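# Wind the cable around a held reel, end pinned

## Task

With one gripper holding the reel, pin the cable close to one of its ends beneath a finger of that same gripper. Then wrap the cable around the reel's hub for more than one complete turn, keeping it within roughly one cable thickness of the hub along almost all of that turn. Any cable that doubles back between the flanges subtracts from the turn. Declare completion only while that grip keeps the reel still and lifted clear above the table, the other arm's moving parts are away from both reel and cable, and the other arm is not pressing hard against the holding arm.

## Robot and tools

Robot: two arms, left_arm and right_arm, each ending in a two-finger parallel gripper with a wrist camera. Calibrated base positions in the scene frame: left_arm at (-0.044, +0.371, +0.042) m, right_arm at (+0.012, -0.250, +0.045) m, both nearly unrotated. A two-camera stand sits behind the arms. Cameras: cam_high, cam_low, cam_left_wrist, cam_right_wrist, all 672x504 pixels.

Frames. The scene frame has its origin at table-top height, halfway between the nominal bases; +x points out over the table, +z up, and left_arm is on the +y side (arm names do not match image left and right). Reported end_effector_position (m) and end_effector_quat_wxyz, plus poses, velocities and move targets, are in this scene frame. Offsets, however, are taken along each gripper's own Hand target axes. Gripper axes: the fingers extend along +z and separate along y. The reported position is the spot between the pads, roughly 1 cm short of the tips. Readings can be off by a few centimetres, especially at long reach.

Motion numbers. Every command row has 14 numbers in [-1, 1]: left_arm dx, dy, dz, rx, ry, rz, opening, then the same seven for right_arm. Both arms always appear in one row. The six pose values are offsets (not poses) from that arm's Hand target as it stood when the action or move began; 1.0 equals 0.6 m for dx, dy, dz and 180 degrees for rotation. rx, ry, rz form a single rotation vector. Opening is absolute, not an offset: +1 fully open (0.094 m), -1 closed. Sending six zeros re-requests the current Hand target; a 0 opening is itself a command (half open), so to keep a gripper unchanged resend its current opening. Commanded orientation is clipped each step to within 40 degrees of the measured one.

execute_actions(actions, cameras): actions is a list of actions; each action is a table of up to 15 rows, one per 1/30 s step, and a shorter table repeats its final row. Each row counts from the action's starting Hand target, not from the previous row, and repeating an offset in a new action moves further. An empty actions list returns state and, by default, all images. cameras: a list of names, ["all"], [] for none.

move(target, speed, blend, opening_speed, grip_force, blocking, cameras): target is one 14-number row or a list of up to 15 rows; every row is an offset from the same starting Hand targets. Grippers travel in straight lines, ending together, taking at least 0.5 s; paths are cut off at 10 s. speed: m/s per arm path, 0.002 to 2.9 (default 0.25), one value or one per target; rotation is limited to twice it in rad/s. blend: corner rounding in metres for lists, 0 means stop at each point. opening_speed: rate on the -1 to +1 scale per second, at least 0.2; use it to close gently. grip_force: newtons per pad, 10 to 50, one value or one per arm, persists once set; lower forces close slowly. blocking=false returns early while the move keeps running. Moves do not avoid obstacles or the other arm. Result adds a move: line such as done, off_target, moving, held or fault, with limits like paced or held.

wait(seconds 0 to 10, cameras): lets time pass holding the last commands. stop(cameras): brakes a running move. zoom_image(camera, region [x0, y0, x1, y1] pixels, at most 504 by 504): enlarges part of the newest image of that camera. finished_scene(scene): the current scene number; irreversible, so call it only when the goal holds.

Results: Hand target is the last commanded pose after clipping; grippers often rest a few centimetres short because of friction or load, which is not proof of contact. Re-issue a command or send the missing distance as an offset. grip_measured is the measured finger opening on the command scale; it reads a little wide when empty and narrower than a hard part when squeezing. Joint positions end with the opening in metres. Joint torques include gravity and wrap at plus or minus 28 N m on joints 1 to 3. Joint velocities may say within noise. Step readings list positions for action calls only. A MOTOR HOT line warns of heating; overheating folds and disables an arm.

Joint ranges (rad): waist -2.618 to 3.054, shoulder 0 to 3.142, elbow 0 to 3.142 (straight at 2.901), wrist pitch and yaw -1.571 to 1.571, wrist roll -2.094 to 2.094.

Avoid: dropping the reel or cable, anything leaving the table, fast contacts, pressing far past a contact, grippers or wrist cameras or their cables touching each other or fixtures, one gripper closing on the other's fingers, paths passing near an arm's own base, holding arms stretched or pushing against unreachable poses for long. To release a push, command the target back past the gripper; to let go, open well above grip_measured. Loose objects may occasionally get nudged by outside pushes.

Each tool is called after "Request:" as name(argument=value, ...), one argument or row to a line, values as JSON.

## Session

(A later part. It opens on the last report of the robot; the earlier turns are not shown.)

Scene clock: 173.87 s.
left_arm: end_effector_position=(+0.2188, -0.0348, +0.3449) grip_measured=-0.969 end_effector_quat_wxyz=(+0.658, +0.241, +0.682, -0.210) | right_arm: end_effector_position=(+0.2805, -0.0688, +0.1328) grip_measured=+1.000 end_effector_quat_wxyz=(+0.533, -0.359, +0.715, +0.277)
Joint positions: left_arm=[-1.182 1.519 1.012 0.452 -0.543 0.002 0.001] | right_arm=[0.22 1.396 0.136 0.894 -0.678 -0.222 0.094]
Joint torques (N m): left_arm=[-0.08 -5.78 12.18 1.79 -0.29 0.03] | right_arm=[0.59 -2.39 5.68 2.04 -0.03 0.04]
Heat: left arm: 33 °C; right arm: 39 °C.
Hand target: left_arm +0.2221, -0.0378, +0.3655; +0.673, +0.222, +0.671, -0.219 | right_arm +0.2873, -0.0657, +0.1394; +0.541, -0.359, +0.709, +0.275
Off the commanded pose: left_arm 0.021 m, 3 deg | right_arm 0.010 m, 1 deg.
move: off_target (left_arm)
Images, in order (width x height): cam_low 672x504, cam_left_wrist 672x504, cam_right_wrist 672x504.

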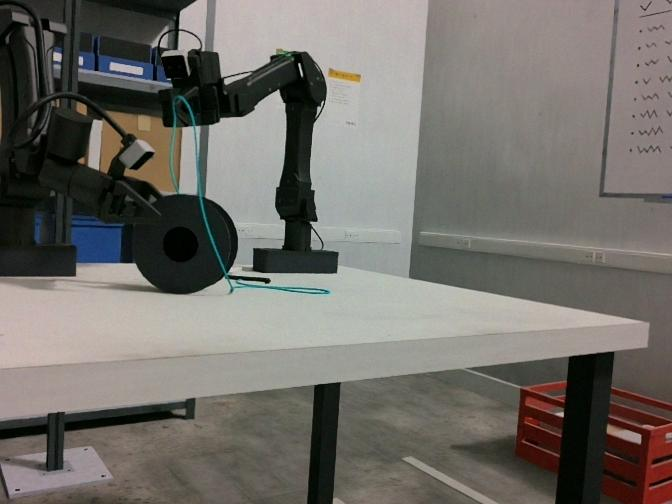

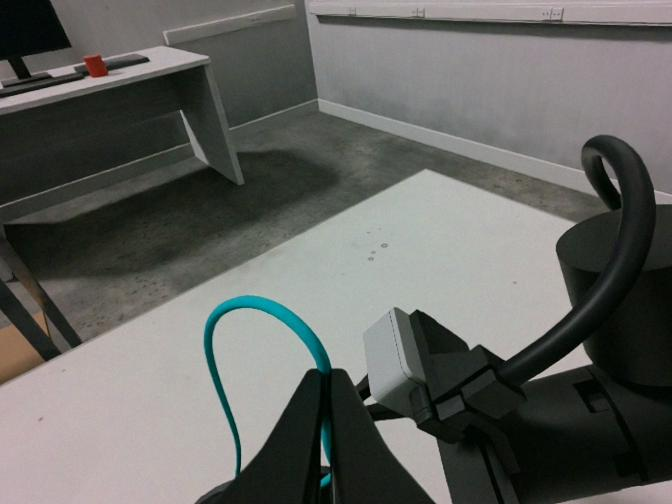

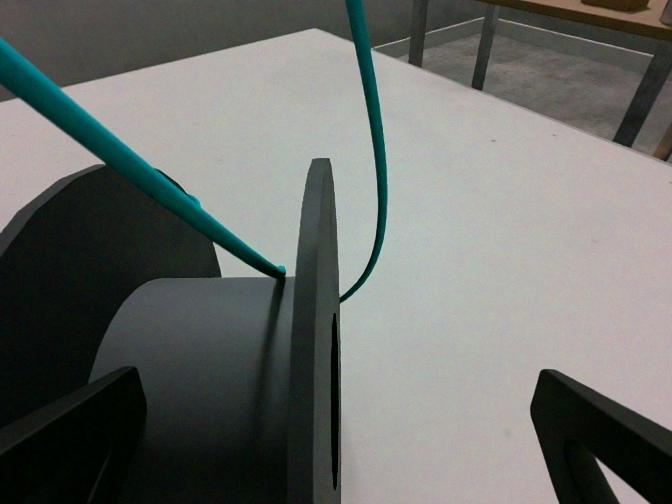

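Request:
move(
  target=[
    [-0.1,0,0,0,0,0,-1,0,0,0,0,0,0,1],
    [-0.1,-0.07,0.04,0,0,0,-1,0,0,0,0,0,0,1],
  ],
  speed=0.12,
  cameras=["cam_left_wrist","cam_low","cam_right_wrist"],
)

Scene clock: 179.57 s.
left_arm: end_effector_position=(+0.2148, -0.0862, +0.4099) grip_measured=-0.969 end_effector_quat_wxyz=(+0.665, +0.234, +0.675, -0.216) | right_arm: end_effector_position=(+0.2805, -0.0688, +0.1328) grip_measured=+1.000 end_effector_quat_wxyz=(+0.533, -0.359, +0.715, +0.277)
Joint positions: left_arm=[-1.244 1.663 1.393 0.244 -0.606 0.005 0.001] | right_arm=[0.22 1.396 0.136 0.894 -0.678 -0.222 0.094]
Joint torques (N m): left_arm=[-0.13 -7.45 12.57 1.42 -0.26 0.02] | right_arm=[0.5 -2.26 5.76 2.03 -0.08 0.01]
Heat: left arm: 34 °C; right arm: 39 °C.
Hand target: left_arm +0.2164, -0.0859, +0.4254; +0.673, +0.222, +0.671, -0.219 | right_arm +0.2872, -0.0657, +0.1393; +0.541, -0.359, +0.709, +0.275
Off the commanded pose: left_arm 0.015 m, 2 deg | right_arm 0.010 m, 1 deg.
move: off_target (left_arm)
Images, in order (width x height): cam_low 672x504, cam_left_wrist 672x504, cam_right_wrist 672x504.

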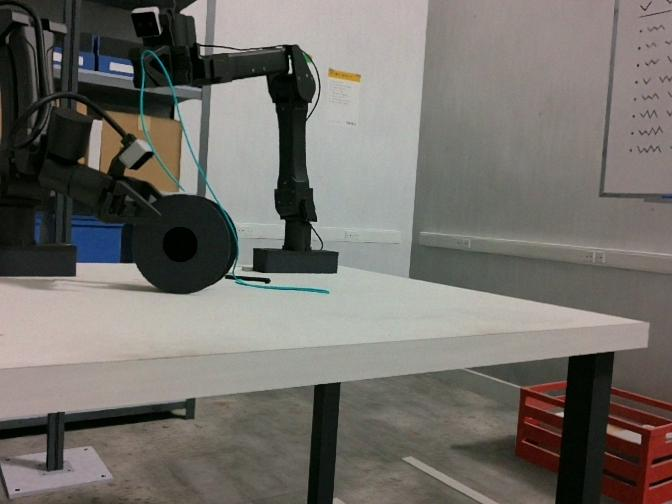

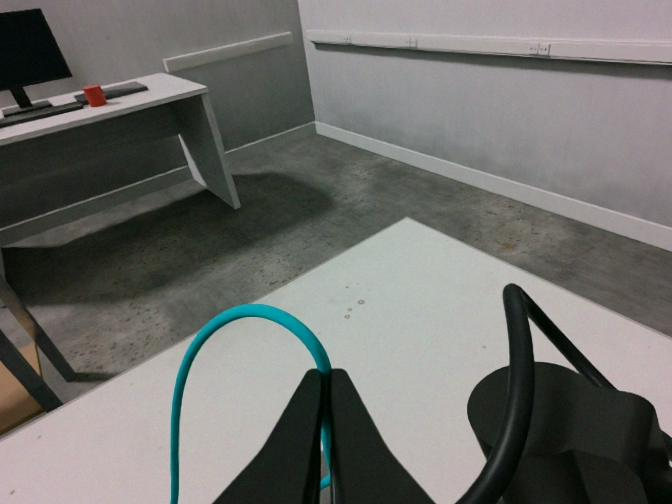

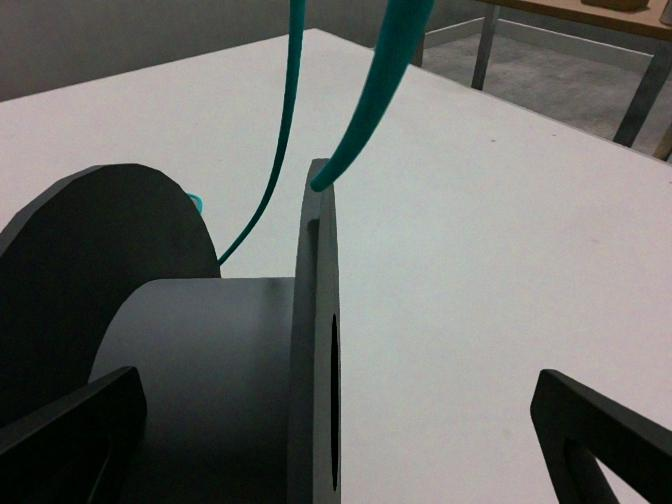

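Request:
move(
  target=[
    [0,0.055,-0.045,0,0,0,-1,0,0,0,0,0,0,1],
    [0.12,0.055,-0.045,0,0,0,-1,0,0,0,0,0,0,1],
  ],
  speed=0.12,
  cameras=["cam_left_wrist","cam_low","cam_right_wrist"],
)

Scene clock: 185.87 s.
left_arm: end_effector_position=(+0.2132, -0.0434, +0.3555) grip_measured=-0.969 end_effector_quat_wxyz=(+0.671, +0.224, +0.673, -0.216) | right_arm: end_effector_position=(+0.2805, -0.0688, +0.1328) grip_measured=+1.000 end_effector_quat_wxyz=(+0.533, -0.359, +0.715, +0.277)
Joint positions: left_arm=[-1.215 1.547 1.039 0.499 -0.592 0.005 0.001] | right_arm=[0.22 1.396 0.136 0.894 -0.678 -0.222 0.094]
Joint torques (N m): left_arm=[0.53 -6.22 7.2 1.74 -0.02 0] | right_arm=[0.57 -2.21 5.79 2.06 -0.08 0.05]
Heat: left arm: 34 °C; right arm: 39 °C.
Hand target: left_arm +0.2144, -0.0432, +0.3534; +0.673, +0.222, +0.670, -0.219 | right_arm +0.2872, -0.0657, +0.1393; +0.541, -0.359, +0.709, +0.275
Off the commanded pose: left_arm 0.002 m, 1 deg | right_arm 0.010 m, 1 deg.
move: done
Images, in order (width x height): cam_low 672x504, cam_left_wrist 672x504, cam_right_wrist 672x504.

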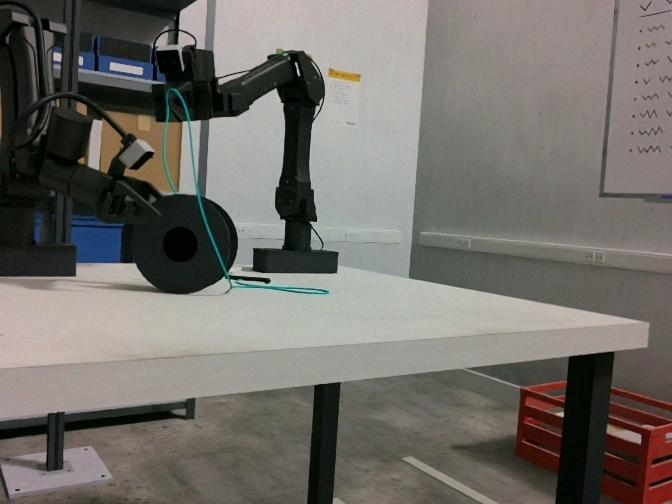

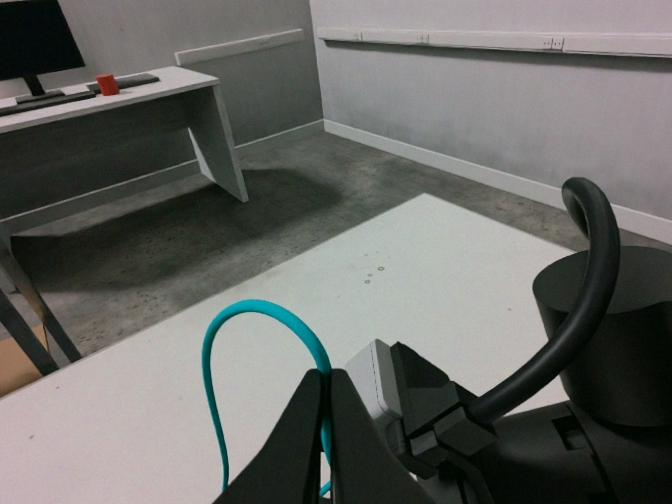

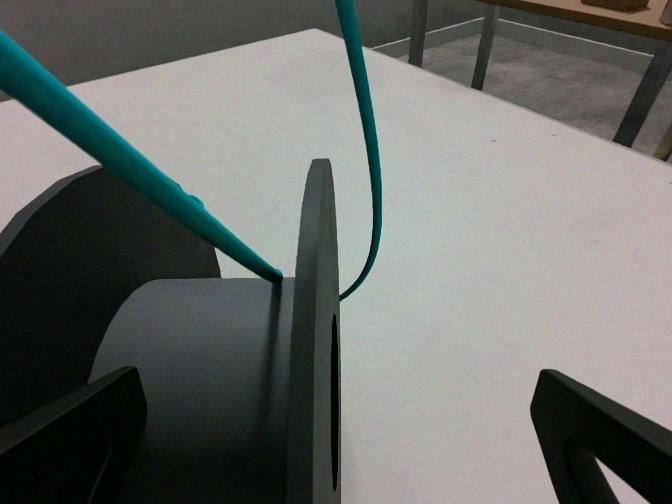

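Request:
move(
  target=[
    [-0.09,-0.055,0.02,0,0,0,-1,0,0,0,0,0,0,1],
    [0.05,-0.055,0.02,0,0,0,-1,0,0,0,0,0,0,1],
  ],
  speed=0.12,
  cameras=["cam_left_wrist","cam_right_wrist"],
)

Scene clock: 191.67 s.
left_arm: end_effector_position=(+0.2042, -0.0785, +0.3252) grip_measured=-0.969 end_effector_quat_wxyz=(+0.669, +0.229, +0.672, -0.220) | right_arm: end_effector_position=(+0.2805, -0.0688, +0.1328) grip_measured=+1.000 end_effector_quat_wxyz=(+0.533, -0.359, +0.715, +0.277)
Joint positions: left_arm=[-1.267 1.694 1.067 0.617 -0.631 0.006 0.001] | right_arm=[0.22 1.396 0.136 0.894 -0.678 -0.222 0.094]
Joint torques (N m): left_arm=[-0.17 -7.27 7.06 1.74 -0.23 0] | right_arm=[0.55 -2.19 5.82 2.04 -0.07 0]
Heat: left arm: 34 °C; right arm: 38 °C.
Hand target: left_arm +0.2048, -0.0768, +0.3233; +0.673, +0.222, +0.671, -0.219 | right_arm +0.2873, -0.0657, +0.1394; +0.541, -0.359, +0.709, +0.275
Off the commanded pose: left_arm 0.003 m, 1 deg | right_arm 0.010 m, 1 deg.
move: done
Images, in order (width x height): cam_left_wrist 672x504, cam_right_wrist 672x504.

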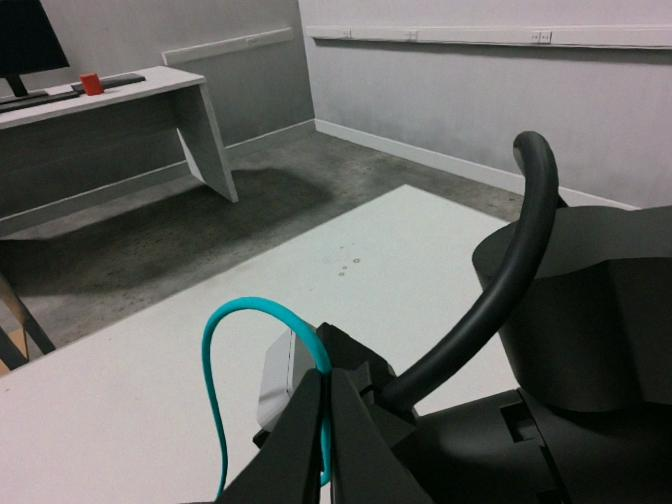

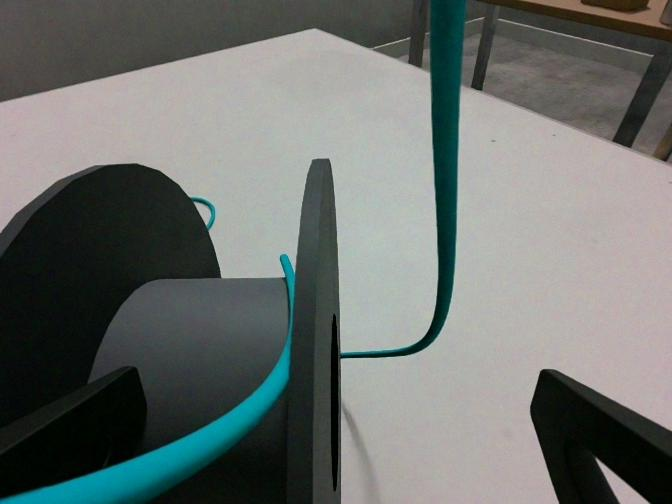

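Request:
move(
  target=[
    [-0.16,0.0,0,0,0,0,-1,0,0,0,0,0,0,1],
    [-0.16,0.05,-0.02,0,0,-0.13,-1,0,0,0,0,0,0,1],
  ],
  speed=0.12,
  cameras=["cam_left_wrist","cam_low","cam_right_wrist"],
)

Scene clock: 206.37 s.
left_arm: end_effector_position=(+0.2135, -0.0541, +0.4153) grip_measured=-0.969 end_effector_quat_wxyz=(+0.616, +0.084, +0.702, -0.348) | right_arm: end_effector_position=(+0.2805, -0.0688, +0.1328) grip_measured=+1.000 end_effector_quat_wxyz=(+0.533, -0.359, +0.715, +0.277)
Joint positions: left_arm=[-1.225 1.552 1.277 0.275 -0.6 -0.395 0.001] | right_arm=[0.22 1.396 0.136 0.894 -0.678 -0.222 0.094]
Joint torques (N m): left_arm=[0.55 -9.18 7.12 1.37 -0.01 -0.07] | right_arm=[0.66 -2.17 5.74 2.03 -0.09 0.04]
Heat: left arm: 33 °C; right arm: 38 °C.
Hand target: left_arm +0.2124, -0.0458, +0.4193; +0.615, +0.081, +0.702, -0.351 | right_arm +0.2873, -0.0657, +0.1394; +0.541, -0.359, +0.709, +0.275
Off the commanded pose: left_arm 0.009 m, 1 deg | right_arm 0.010 m, 1 deg.
move: done
Images, in order (width x height): cam_low 672x504, cam_left_wrist 672x504, cam_right_wrist 672x504.

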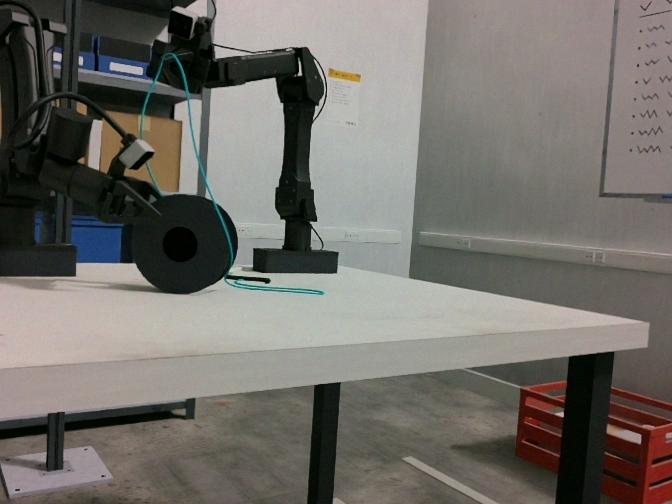

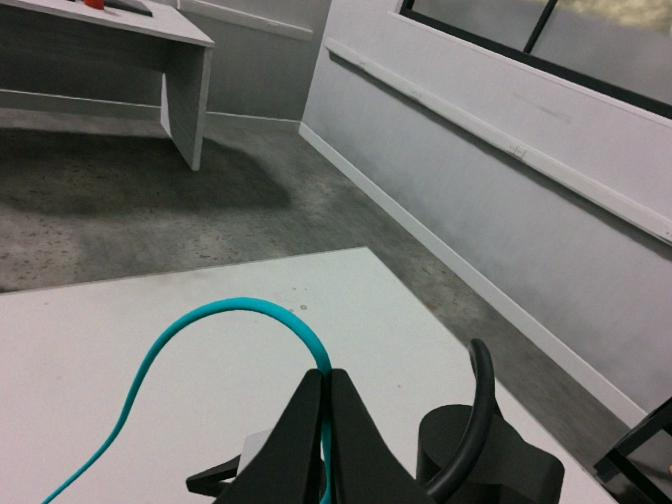

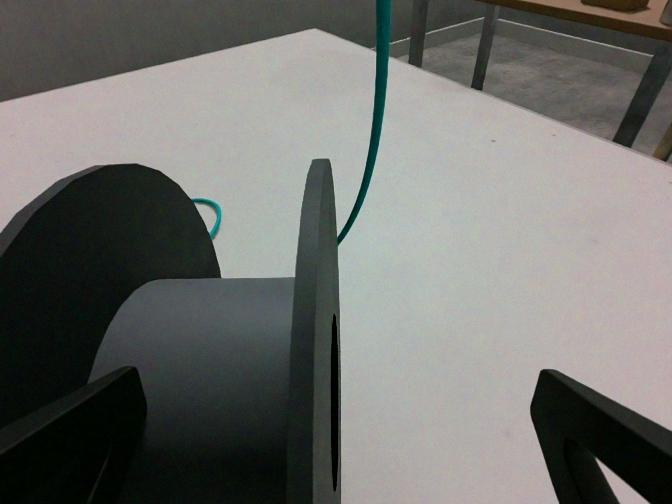

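Request:
move(
  target=[0.08,0.05,0,0,0,0,-1,0,0,0,0,0,0,1],
  speed=0.12,
  cameras=["cam_low","cam_right_wrist"],
)

Scene clock: 209.53 s.
left_arm: end_effector_position=(+0.2172, -0.0421, +0.3583) grip_measured=-0.969 end_effector_quat_wxyz=(+0.611, +0.088, +0.709, -0.342) | right_arm: end_effector_position=(+0.2805, -0.0688, +0.1328) grip_measured=+1.000 end_effector_quat_wxyz=(+0.533, -0.359, +0.715, +0.277)
Joint positions: left_arm=[-1.202 1.541 1.059 0.459 -0.577 -0.398 0.001] | right_arm=[0.22 1.396 0.136 0.894 -0.678 -0.222 0.094]
Joint torques (N m): left_arm=[0.53 -7.39 7.31 1.75 -0.02 -0.04] | right_arm=[0.51 -2.15 5.78 2.04 -0.08 0.04]
Heat: left arm: 33 °C; right arm: 38 °C.
Hand target: left_arm +0.2177, -0.0388, +0.3635; +0.615, +0.081, +0.702, -0.351 | right_arm +0.2873, -0.0657, +0.1394; +0.541, -0.359, +0.709, +0.275
Off the commanded pose: left_arm 0.006 m, 2 deg | right_arm 0.010 m, 1 deg.
move: done
Images, in order (width x height): cam_low 672x504, cam_right_wrist 672x504.

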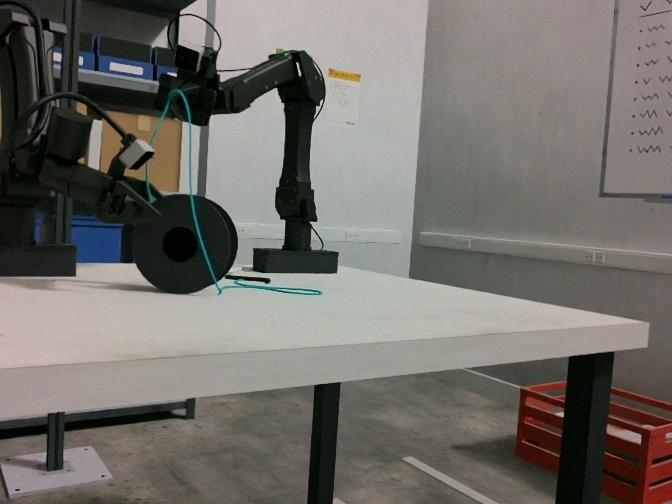

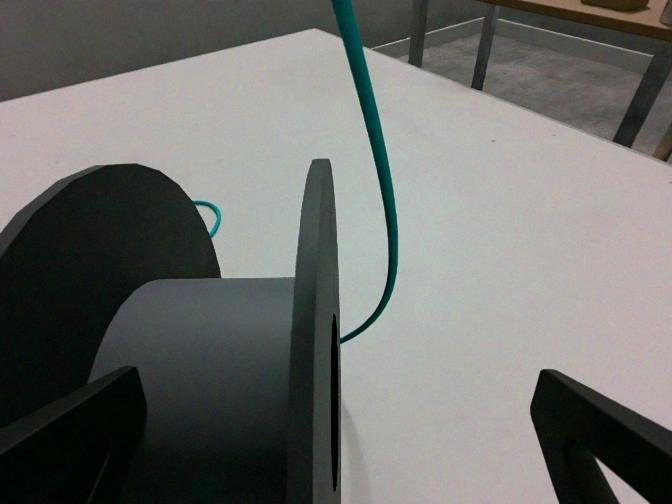

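Request:
move(
  target=[0.0,0.1,0,0,0,0,-1,0,0,0,0,0,0,1],
  speed=0.12,
  cameras=["cam_low","cam_right_wrist"],
)

Scene clock: 213.60 s.
left_arm: end_effector_position=(+0.2532, +0.0006, +0.3289) grip_measured=-0.969 end_effector_quat_wxyz=(+0.608, +0.088, +0.713, -0.337) | right_arm: end_effector_position=(+0.2805, -0.0688, +0.1328) grip_measured=+1.000 end_effector_quat_wxyz=(+0.533, -0.359, +0.715, +0.277)
Joint positions: left_arm=[-1.043 1.484 0.897 0.551 -0.423 -0.398 0.001] | right_arm=[0.22 1.396 0.136 0.894 -0.678 -0.222 0.094]
Joint torques (N m): left_arm=[0.27 -8.09 6.95 1.78 -0.02 -0.04] | right_arm=[0.55 -2.22 5.75 2.03 -0.07 0.04]
Heat: left arm: 34 °C; right arm: 38 °C.
Hand target: left_arm +0.2504, +0.0057, +0.3400; +0.615, +0.081, +0.702, -0.351 | right_arm +0.2873, -0.0657, +0.1394; +0.541, -0.359, +0.709, +0.275
Off the commanded pose: left_arm 0.013 m, 2 deg | right_arm 0.010 m, 1 deg.
move: off_target (left_arm)
Images, in order (width x height): cam_low 672x504, cam_right_wrist 672x504.

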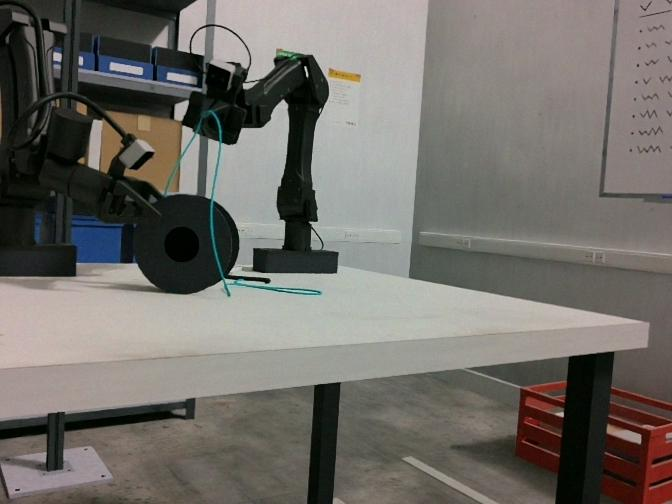

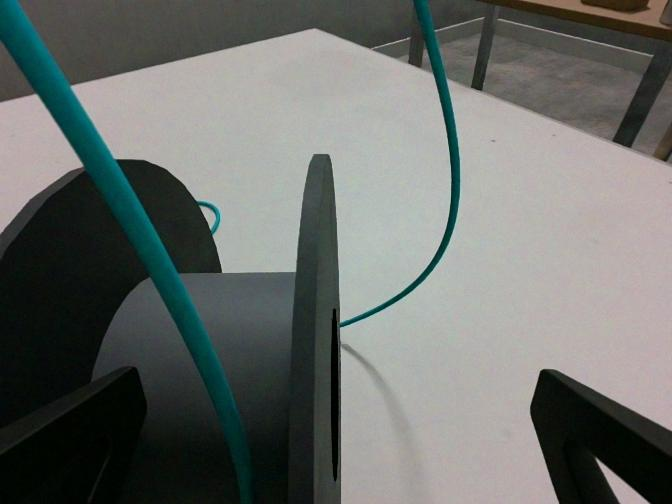

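Request:
move(
  target=[0,0,0,0,0,0,-1,0,0,0,0,0,0,-1],
  opening_speed=0.4,
  cameras=["cam_low","cam_right_wrist"],
)

Request:
zoom_image(
  camera="cam_right_wrist",
  region=[180, 250, 480, 504],
)

Scene clock: 225.63 s.
left_arm: end_effector_position=(+0.2531, +0.0005, +0.3289) grip_measured=-0.969 end_effector_quat_wxyz=(+0.608, +0.088, +0.713, -0.338) | right_arm: end_effector_position=(+0.2808, -0.0687, +0.1330) grip_measured=-0.936 end_effector_quat_wxyz=(+0.533, -0.359, +0.715, +0.276)
Joint positions: left_arm=[-1.043 1.484 0.897 0.551 -0.422 -0.398 0.001] | right_arm=[0.222 1.396 0.136 0.895 -0.675 -0.222 0.003]
Joint torques (N m): left_arm=[0.32 -8.03 6.91 1.8 -0.01 -0.05] | right_arm=[0.39 -2.14 5.78 2.03 -0.09 0.09]
Heat: left arm: 35 °C; right arm: 38 °C.
Hand target: left_arm +0.2504, +0.0057, +0.3400; +0.615, +0.081, +0.702, -0.351 | right_arm +0.2872, -0.0656, +0.1394; +0.541, -0.359, +0.708, +0.275
Off the commanded pose: left_arm 0.013 m, 2 deg | right_arm 0.010 m, 1 deg.
move: off_target (left_arm)
Images, in order (width x height): cam_low 672x504, cam_right_wrist 672x504.

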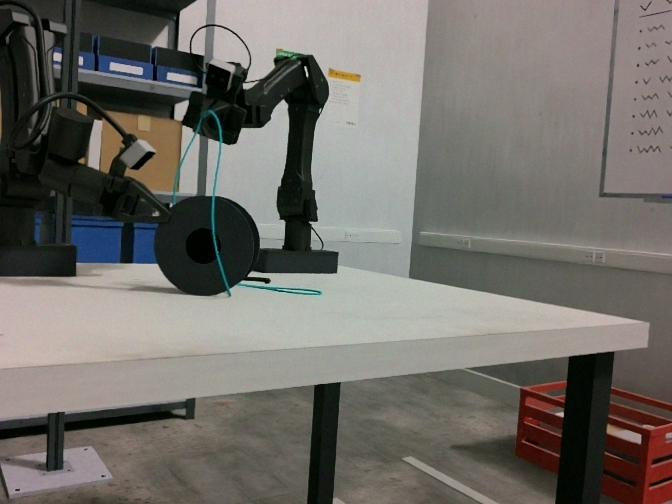

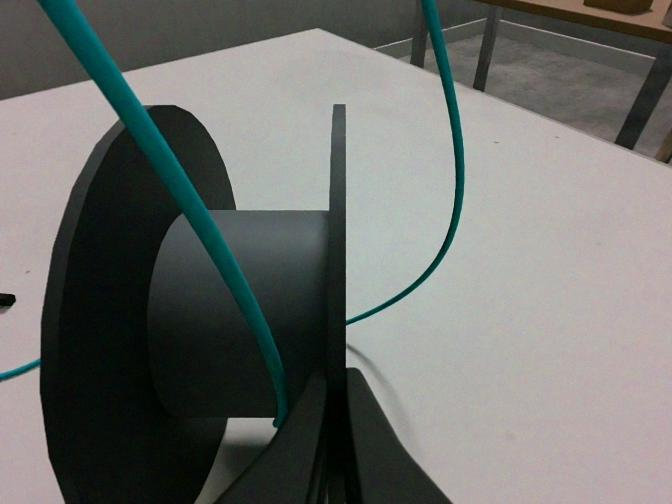

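Scaled by 1.680 from the camera's 672x504 image, which has a finer 960x720 frame.

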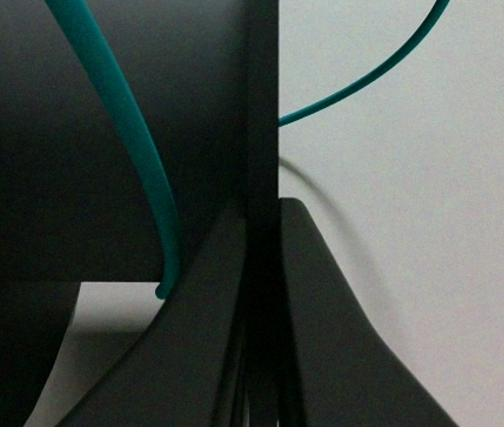

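Request:
move(
  target=[
    [0,0,0,0,0,0,-1,0,0,0,0,0,0,1],
    [0.085,0.03,0.0,0,0,0,-1,0,0,0,0,0,0,1],
  ],
  speed=0.12,
  cameras=["cam_low","cam_right_wrist"],
)

Scene clock: 230.83 s.
left_arm: end_effector_position=(+0.2503, +0.0029, +0.2858) grip_measured=-0.969 end_effector_quat_wxyz=(+0.613, +0.085, +0.706, -0.346) | right_arm: end_effector_position=(+0.2808, -0.0687, +0.1330) grip_measured=+0.998 end_effector_quat_wxyz=(+0.533, -0.359, +0.715, +0.276)
Joint positions: left_arm=[-1.046 1.562 0.754 0.796 -0.422 -0.399 0.001] | right_arm=[0.222 1.396 0.136 0.895 -0.675 -0.221 0.094]
Joint torques (N m): left_arm=[-0.58 -5.89 6.78 1.78 -0.13 -0.05] | right_arm=[0.47 -2.18 5.87 2.06 -0.1 0.06]
Heat: left arm: 35 °C; right arm: 38 °C.
Hand target: left_arm +0.2484, +0.0028, +0.2861; +0.615, +0.081, +0.701, -0.351 | right_arm +0.2872, -0.0656, +0.1394; +0.541, -0.359, +0.708, +0.275
Off the commanded pose: left_arm 0.002 m, 1 deg | right_arm 0.010 m, 1 deg.
move: done
Images, in order (width x height): cam_low 672x504, cam_right_wrist 672x504.

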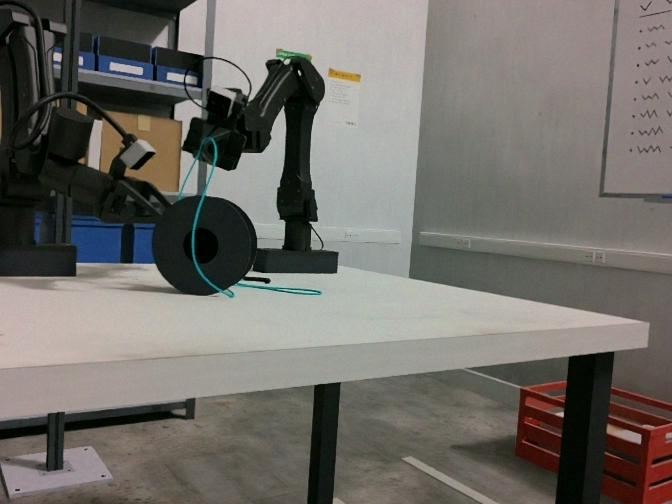

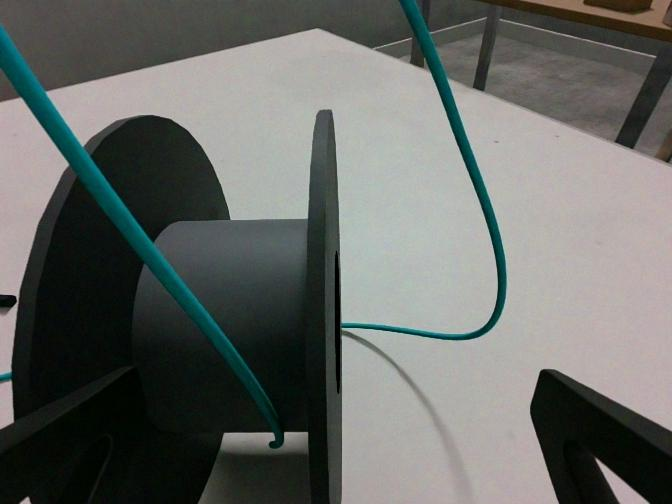

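Request:
move(
  target=[
    [0.02,-0.055,0,0,0,0,-1,0,0,0,0,0,0,1],
  ],
  speed=0.12,
  cameras=["cam_low","cam_right_wrist"],
)

Scene clock: 234.40 s.
left_arm: end_effector_position=(+0.2243, -0.0212, +0.2730) grip_measured=-0.969 end_effector_quat_wxyz=(+0.605, +0.096, +0.713, -0.341) | right_arm: end_effector_position=(+0.2808, -0.0687, +0.1330) grip_measured=+0.998 end_effector_quat_wxyz=(+0.533, -0.359, +0.715, +0.276)
Joint positions: left_arm=[-1.15 1.611 0.773 0.799 -0.511 -0.399 0.001] | right_arm=[0.222 1.396 0.136 0.895 -0.675 -0.221 0.094]
Joint torques (N m): left_arm=[-0.2 -5.87 10.92 1.65 -0.26 -0.03] | right_arm=[0.49 -2.09 5.75 2.02 -0.11 0.03]
Heat: left arm: 35 °C; right arm: 38 °C.
Hand target: left_arm +0.2277, -0.0254, +0.2879; +0.615, +0.081, +0.702, -0.351 | right_arm +0.2872, -0.0656, +0.1394; +0.541, -0.359, +0.708, +0.275
Off the commanded pose: left_arm 0.016 m, 3 deg | right_arm 0.010 m, 1 deg.
move: off_target (left_arm)
Images, in order (width x height): cam_low 672x504, cam_right_wrist 672x504.

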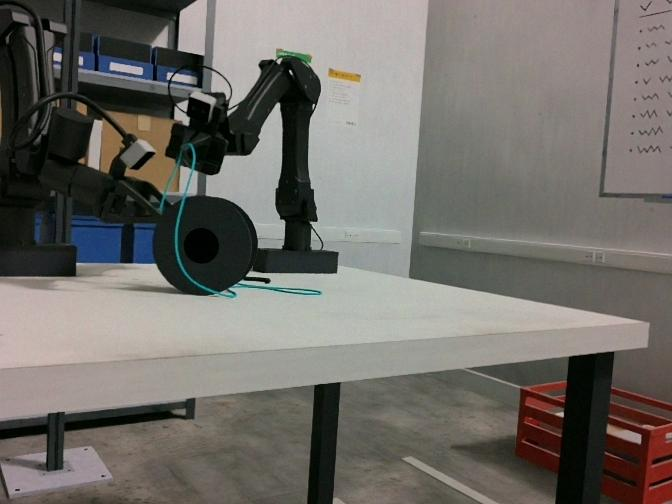

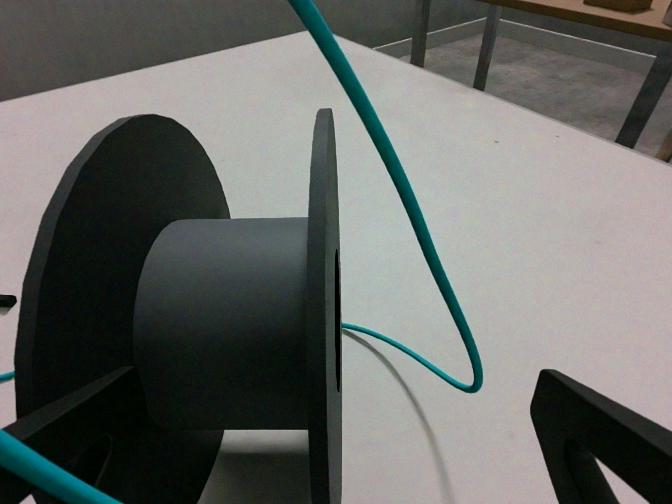

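Request:
move(
  target=[
    [-0.01,0.025,0,0,0,0,-1,0,0,0,0,0,0,1],
  ],
  speed=0.1,
  cameras=["cam_low","cam_right_wrist"],
)

Scene clock: 237.93 s.
left_arm: end_effector_position=(+0.2370, -0.0138, +0.2729) grip_measured=-0.969 end_effector_quat_wxyz=(+0.608, +0.090, +0.714, -0.337) | right_arm: end_effector_position=(+0.2808, -0.0687, +0.1330) grip_measured=+0.998 end_effector_quat_wxyz=(+0.533, -0.359, +0.715, +0.276)
Joint positions: left_arm=[-1.111 1.611 0.773 0.799 -0.488 -0.399 0.001] | right_arm=[0.222 1.396 0.136 0.895 -0.675 -0.221 0.094]
Joint torques (N m): left_arm=[0.36 -7.82 8.02 1.71 -0.03 -0.02] | right_arm=[0.46 -2.11 5.76 2.04 -0.09 0.05]
Heat: left arm: 35 °C; right arm: 38 °C.
Hand target: left_arm +0.2372, -0.0125, +0.2875; +0.615, +0.081, +0.702, -0.351 | right_arm +0.2872, -0.0656, +0.1394; +0.541, -0.359, +0.708, +0.275
Off the commanded pose: left_arm 0.015 m, 2 deg | right_arm 0.010 m, 1 deg.
move: off_target (left_arm)
Images, in order (width x height): cam_low 672x504, cam_right_wrist 672x504.

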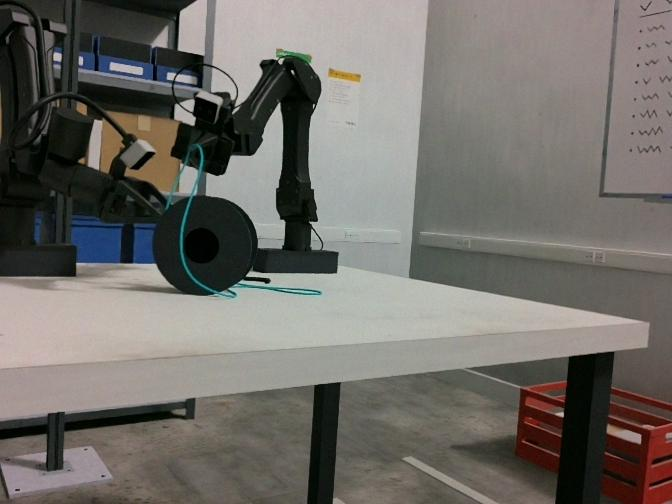

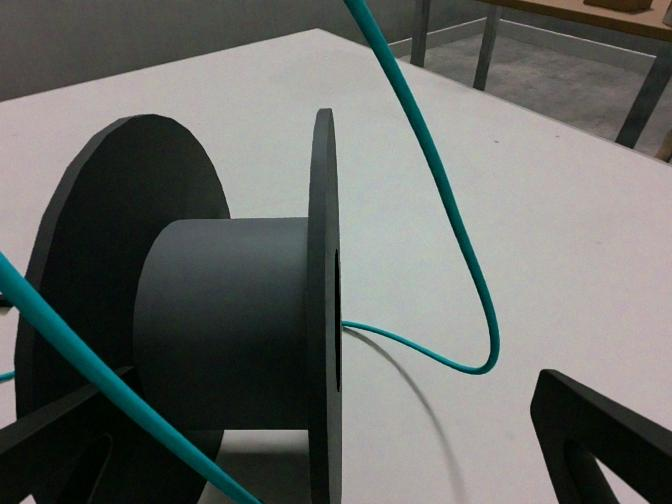

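Request:
move(
  target=[0,0,0,0,0,0,-1,0,0,0,0,0,0,-1],
  opening_speed=0.4,
  cameras=["cam_low","cam_right_wrist"],
)

Request:
zoom_image(
  camera="cam_right_wrist",
  region=[180, 250, 480, 504],
)

Scene clock: 249.40 s.
left_arm: end_effector_position=(+0.2366, -0.0143, +0.2729) grip_measured=-0.969 end_effector_quat_wxyz=(+0.607, +0.091, +0.714, -0.338) | right_arm: end_effector_position=(+0.2812, -0.0679, +0.1350) grip_measured=-0.880 end_effector_quat_wxyz=(+0.537, -0.360, +0.711, +0.276)
Joint positions: left_arm=[-1.111 1.611 0.773 0.799 -0.485 -0.399 0.001] | right_arm=[0.224 1.396 0.136 0.905 -0.675 -0.221 0.006]
Joint torques (N m): left_arm=[0.34 -7.82 8.06 1.7 -0.06 -0.03] | right_arm=[0.28 -2.07 5.75 1.94 -0.09 0.05]
Heat: left arm: 35 °C; right arm: 38 °C.
Hand target: left_arm +0.2372, -0.0125, +0.2875; +0.615, +0.081, +0.702, -0.351 | right_arm +0.2872, -0.0657, +0.1394; +0.541, -0.359, +0.709, +0.275
Off the commanded pose: left_arm 0.015 m, 2 deg | right_arm 0.008 m, 1 deg.
move: off_target (left_arm)
Images, in order (width x height): cam_low 672x504, cam_right_wrist 672x504.

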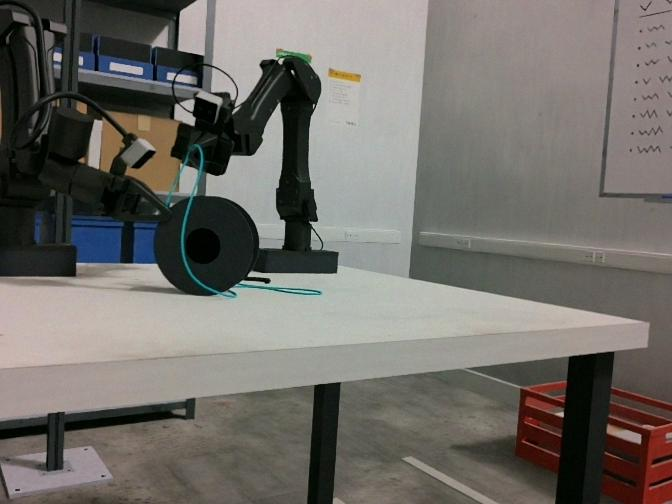

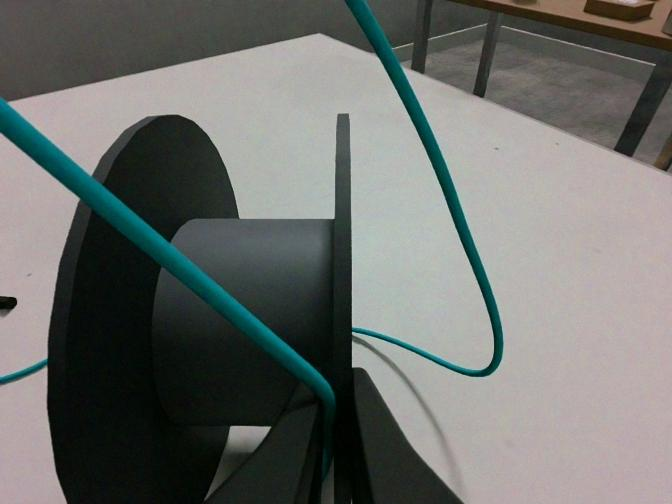

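Scaled by 1.680 from the camera's 672x504 image, which has a finer 960x720 frame.

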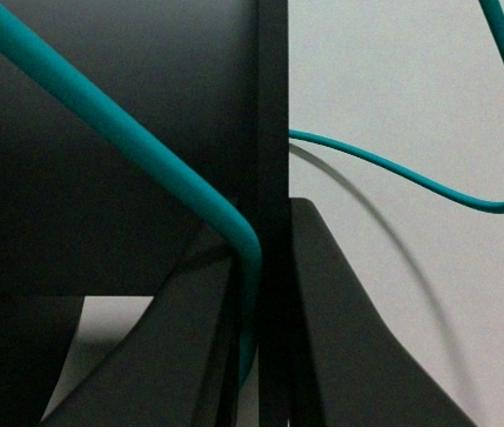

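Request:
move(
  target=[-0.40,-0.14,0,0,0,0.13,-1,-0.4,0,-0.108,0,0,0,-1],
  speed=0.12,
  cameras=["all"],
)

Scene clock: 258.87 s.
left_arm: end_effector_position=(+0.2468, -0.0058, +0.5092) grip_measured=-0.969 end_effector_quat_wxyz=(+0.650, +0.242, +0.690, -0.204) | right_arm: end_effector_position=(+0.2857, -0.0662, +0.3706) grip_measured=-0.881 end_effector_quat_wxyz=(+0.523, -0.357, +0.722, +0.280)
Joint positions: left_arm=[-1.064 1.519 1.702 -0.261 -0.43 0 0.001] | right_arm=[0.227 0.972 1.01 -0.427 -0.673 -0.218 0.006]
Joint torques (N m): left_arm=[0.65 -6.72 12.75 1.76 -0.14 0.06] | right_arm=[0.21 -1.65 8.88 2.09 -0.14 0.01]
Heat: left arm: 36 °C; right arm: 39 °C.
Hand target: left_arm +0.2468, +0.0016, +0.5412; +0.673, +0.222, +0.671, -0.219 | right_arm +0.2876, -0.0654, +0.3879; +0.541, -0.359, +0.709, +0.275
Off the commanded pose: left_arm 0.033 m, 5 deg | right_arm 0.017 m, 3 deg.
move: off_target (left_arm, right_arm)

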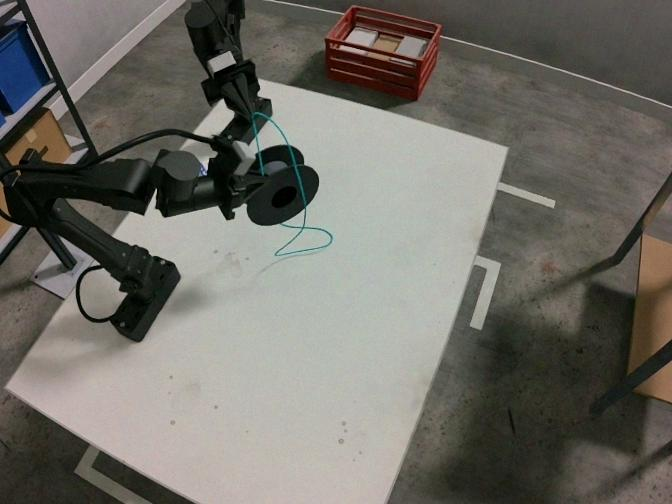

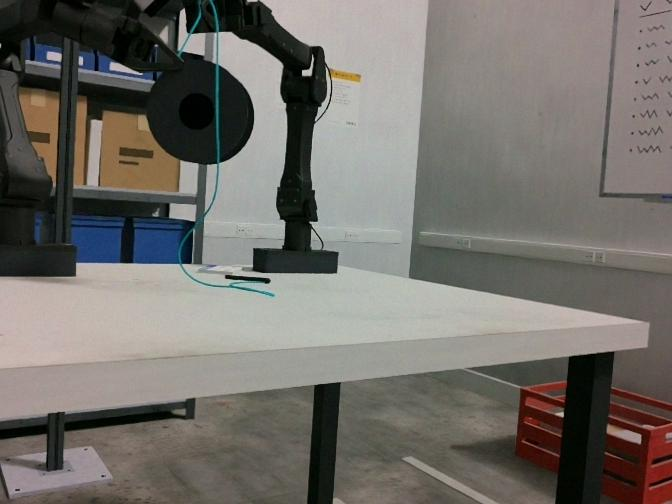

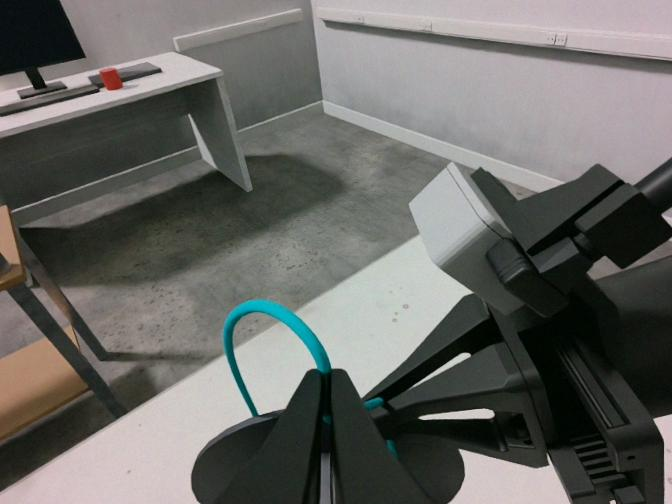

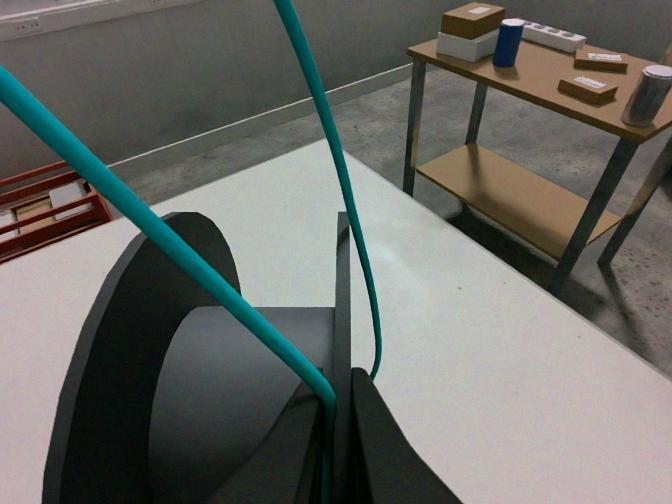

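Request:
move(
  target=[
    [-0.06,0.083,0.0,0,0,0,-1,0,0,0,0,0,0,-1],
    [0.1,0.25,0.053,0,0,0,-1,0,0,0,0,0,0,-1],
    [0.24,0.29,0.053,0,0,0,-1,0,0,0,0,0,0,-1],
  ],
  speed=0.12,
  blend=0.03,
  cameras=["all"],
)

Scene clock: 276.70 s.
left_arm: end_effector_position=(+0.3274, +0.0651, +0.4026) grip_measured=-0.969 end_effector_quat_wxyz=(+0.641, +0.312, +0.629, -0.311) | right_arm: end_effector_position=(+0.2853, -0.0573, +0.3679) grip_measured=-0.882 end_effector_quat_wxyz=(+0.512, -0.367, +0.719, +0.294)
Joint positions: left_arm=[-0.552 1.444 1.112 0.347 0.351 0.003 0.001] | right_arm=[0.245 1 1.021 -0.426 -0.693 -0.218 0.006]
Joint torques (N m): left_arm=[8.44 -7.64 6.54 1.43 -2.23 0.02] | right_arm=[-1.18 -4.07 8.05 2.1 0.1 0.06]
Heat: left arm: 38 °C; right arm: 40 °C.
Hand target: left_arm +0.3761, +0.1233, +0.3983; +0.673, +0.222, +0.671, -0.219 | right_arm +0.2877, -0.0655, +0.3879; +0.541, -0.359, +0.709, +0.275
Off the commanded pose: left_arm 0.076 m, 16 deg | right_arm 0.022 m, 4 deg.
move: off_target (left_arm, right_arm)

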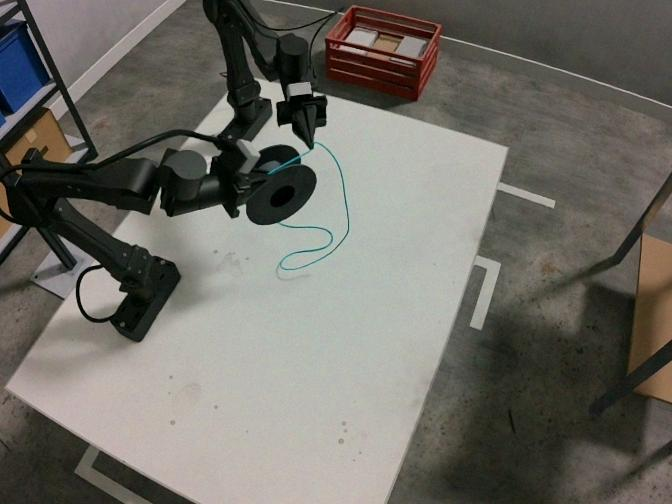

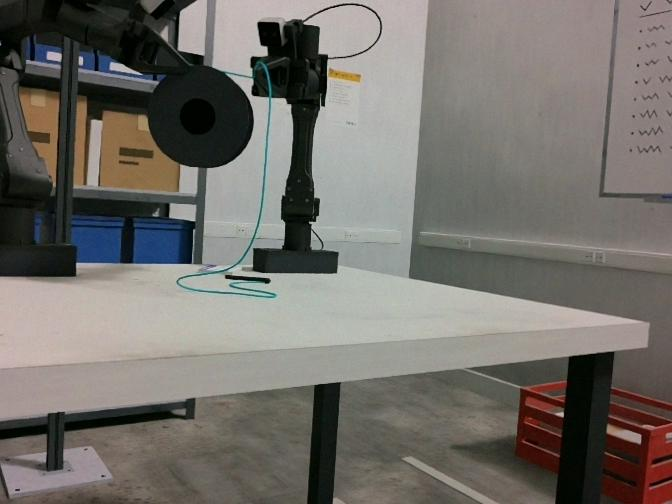

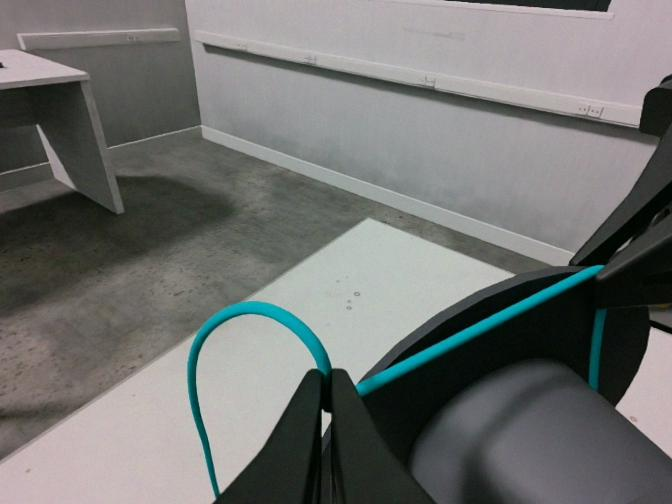

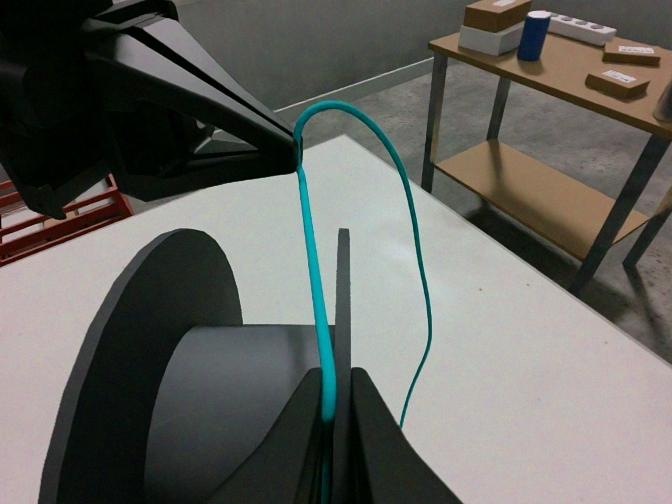

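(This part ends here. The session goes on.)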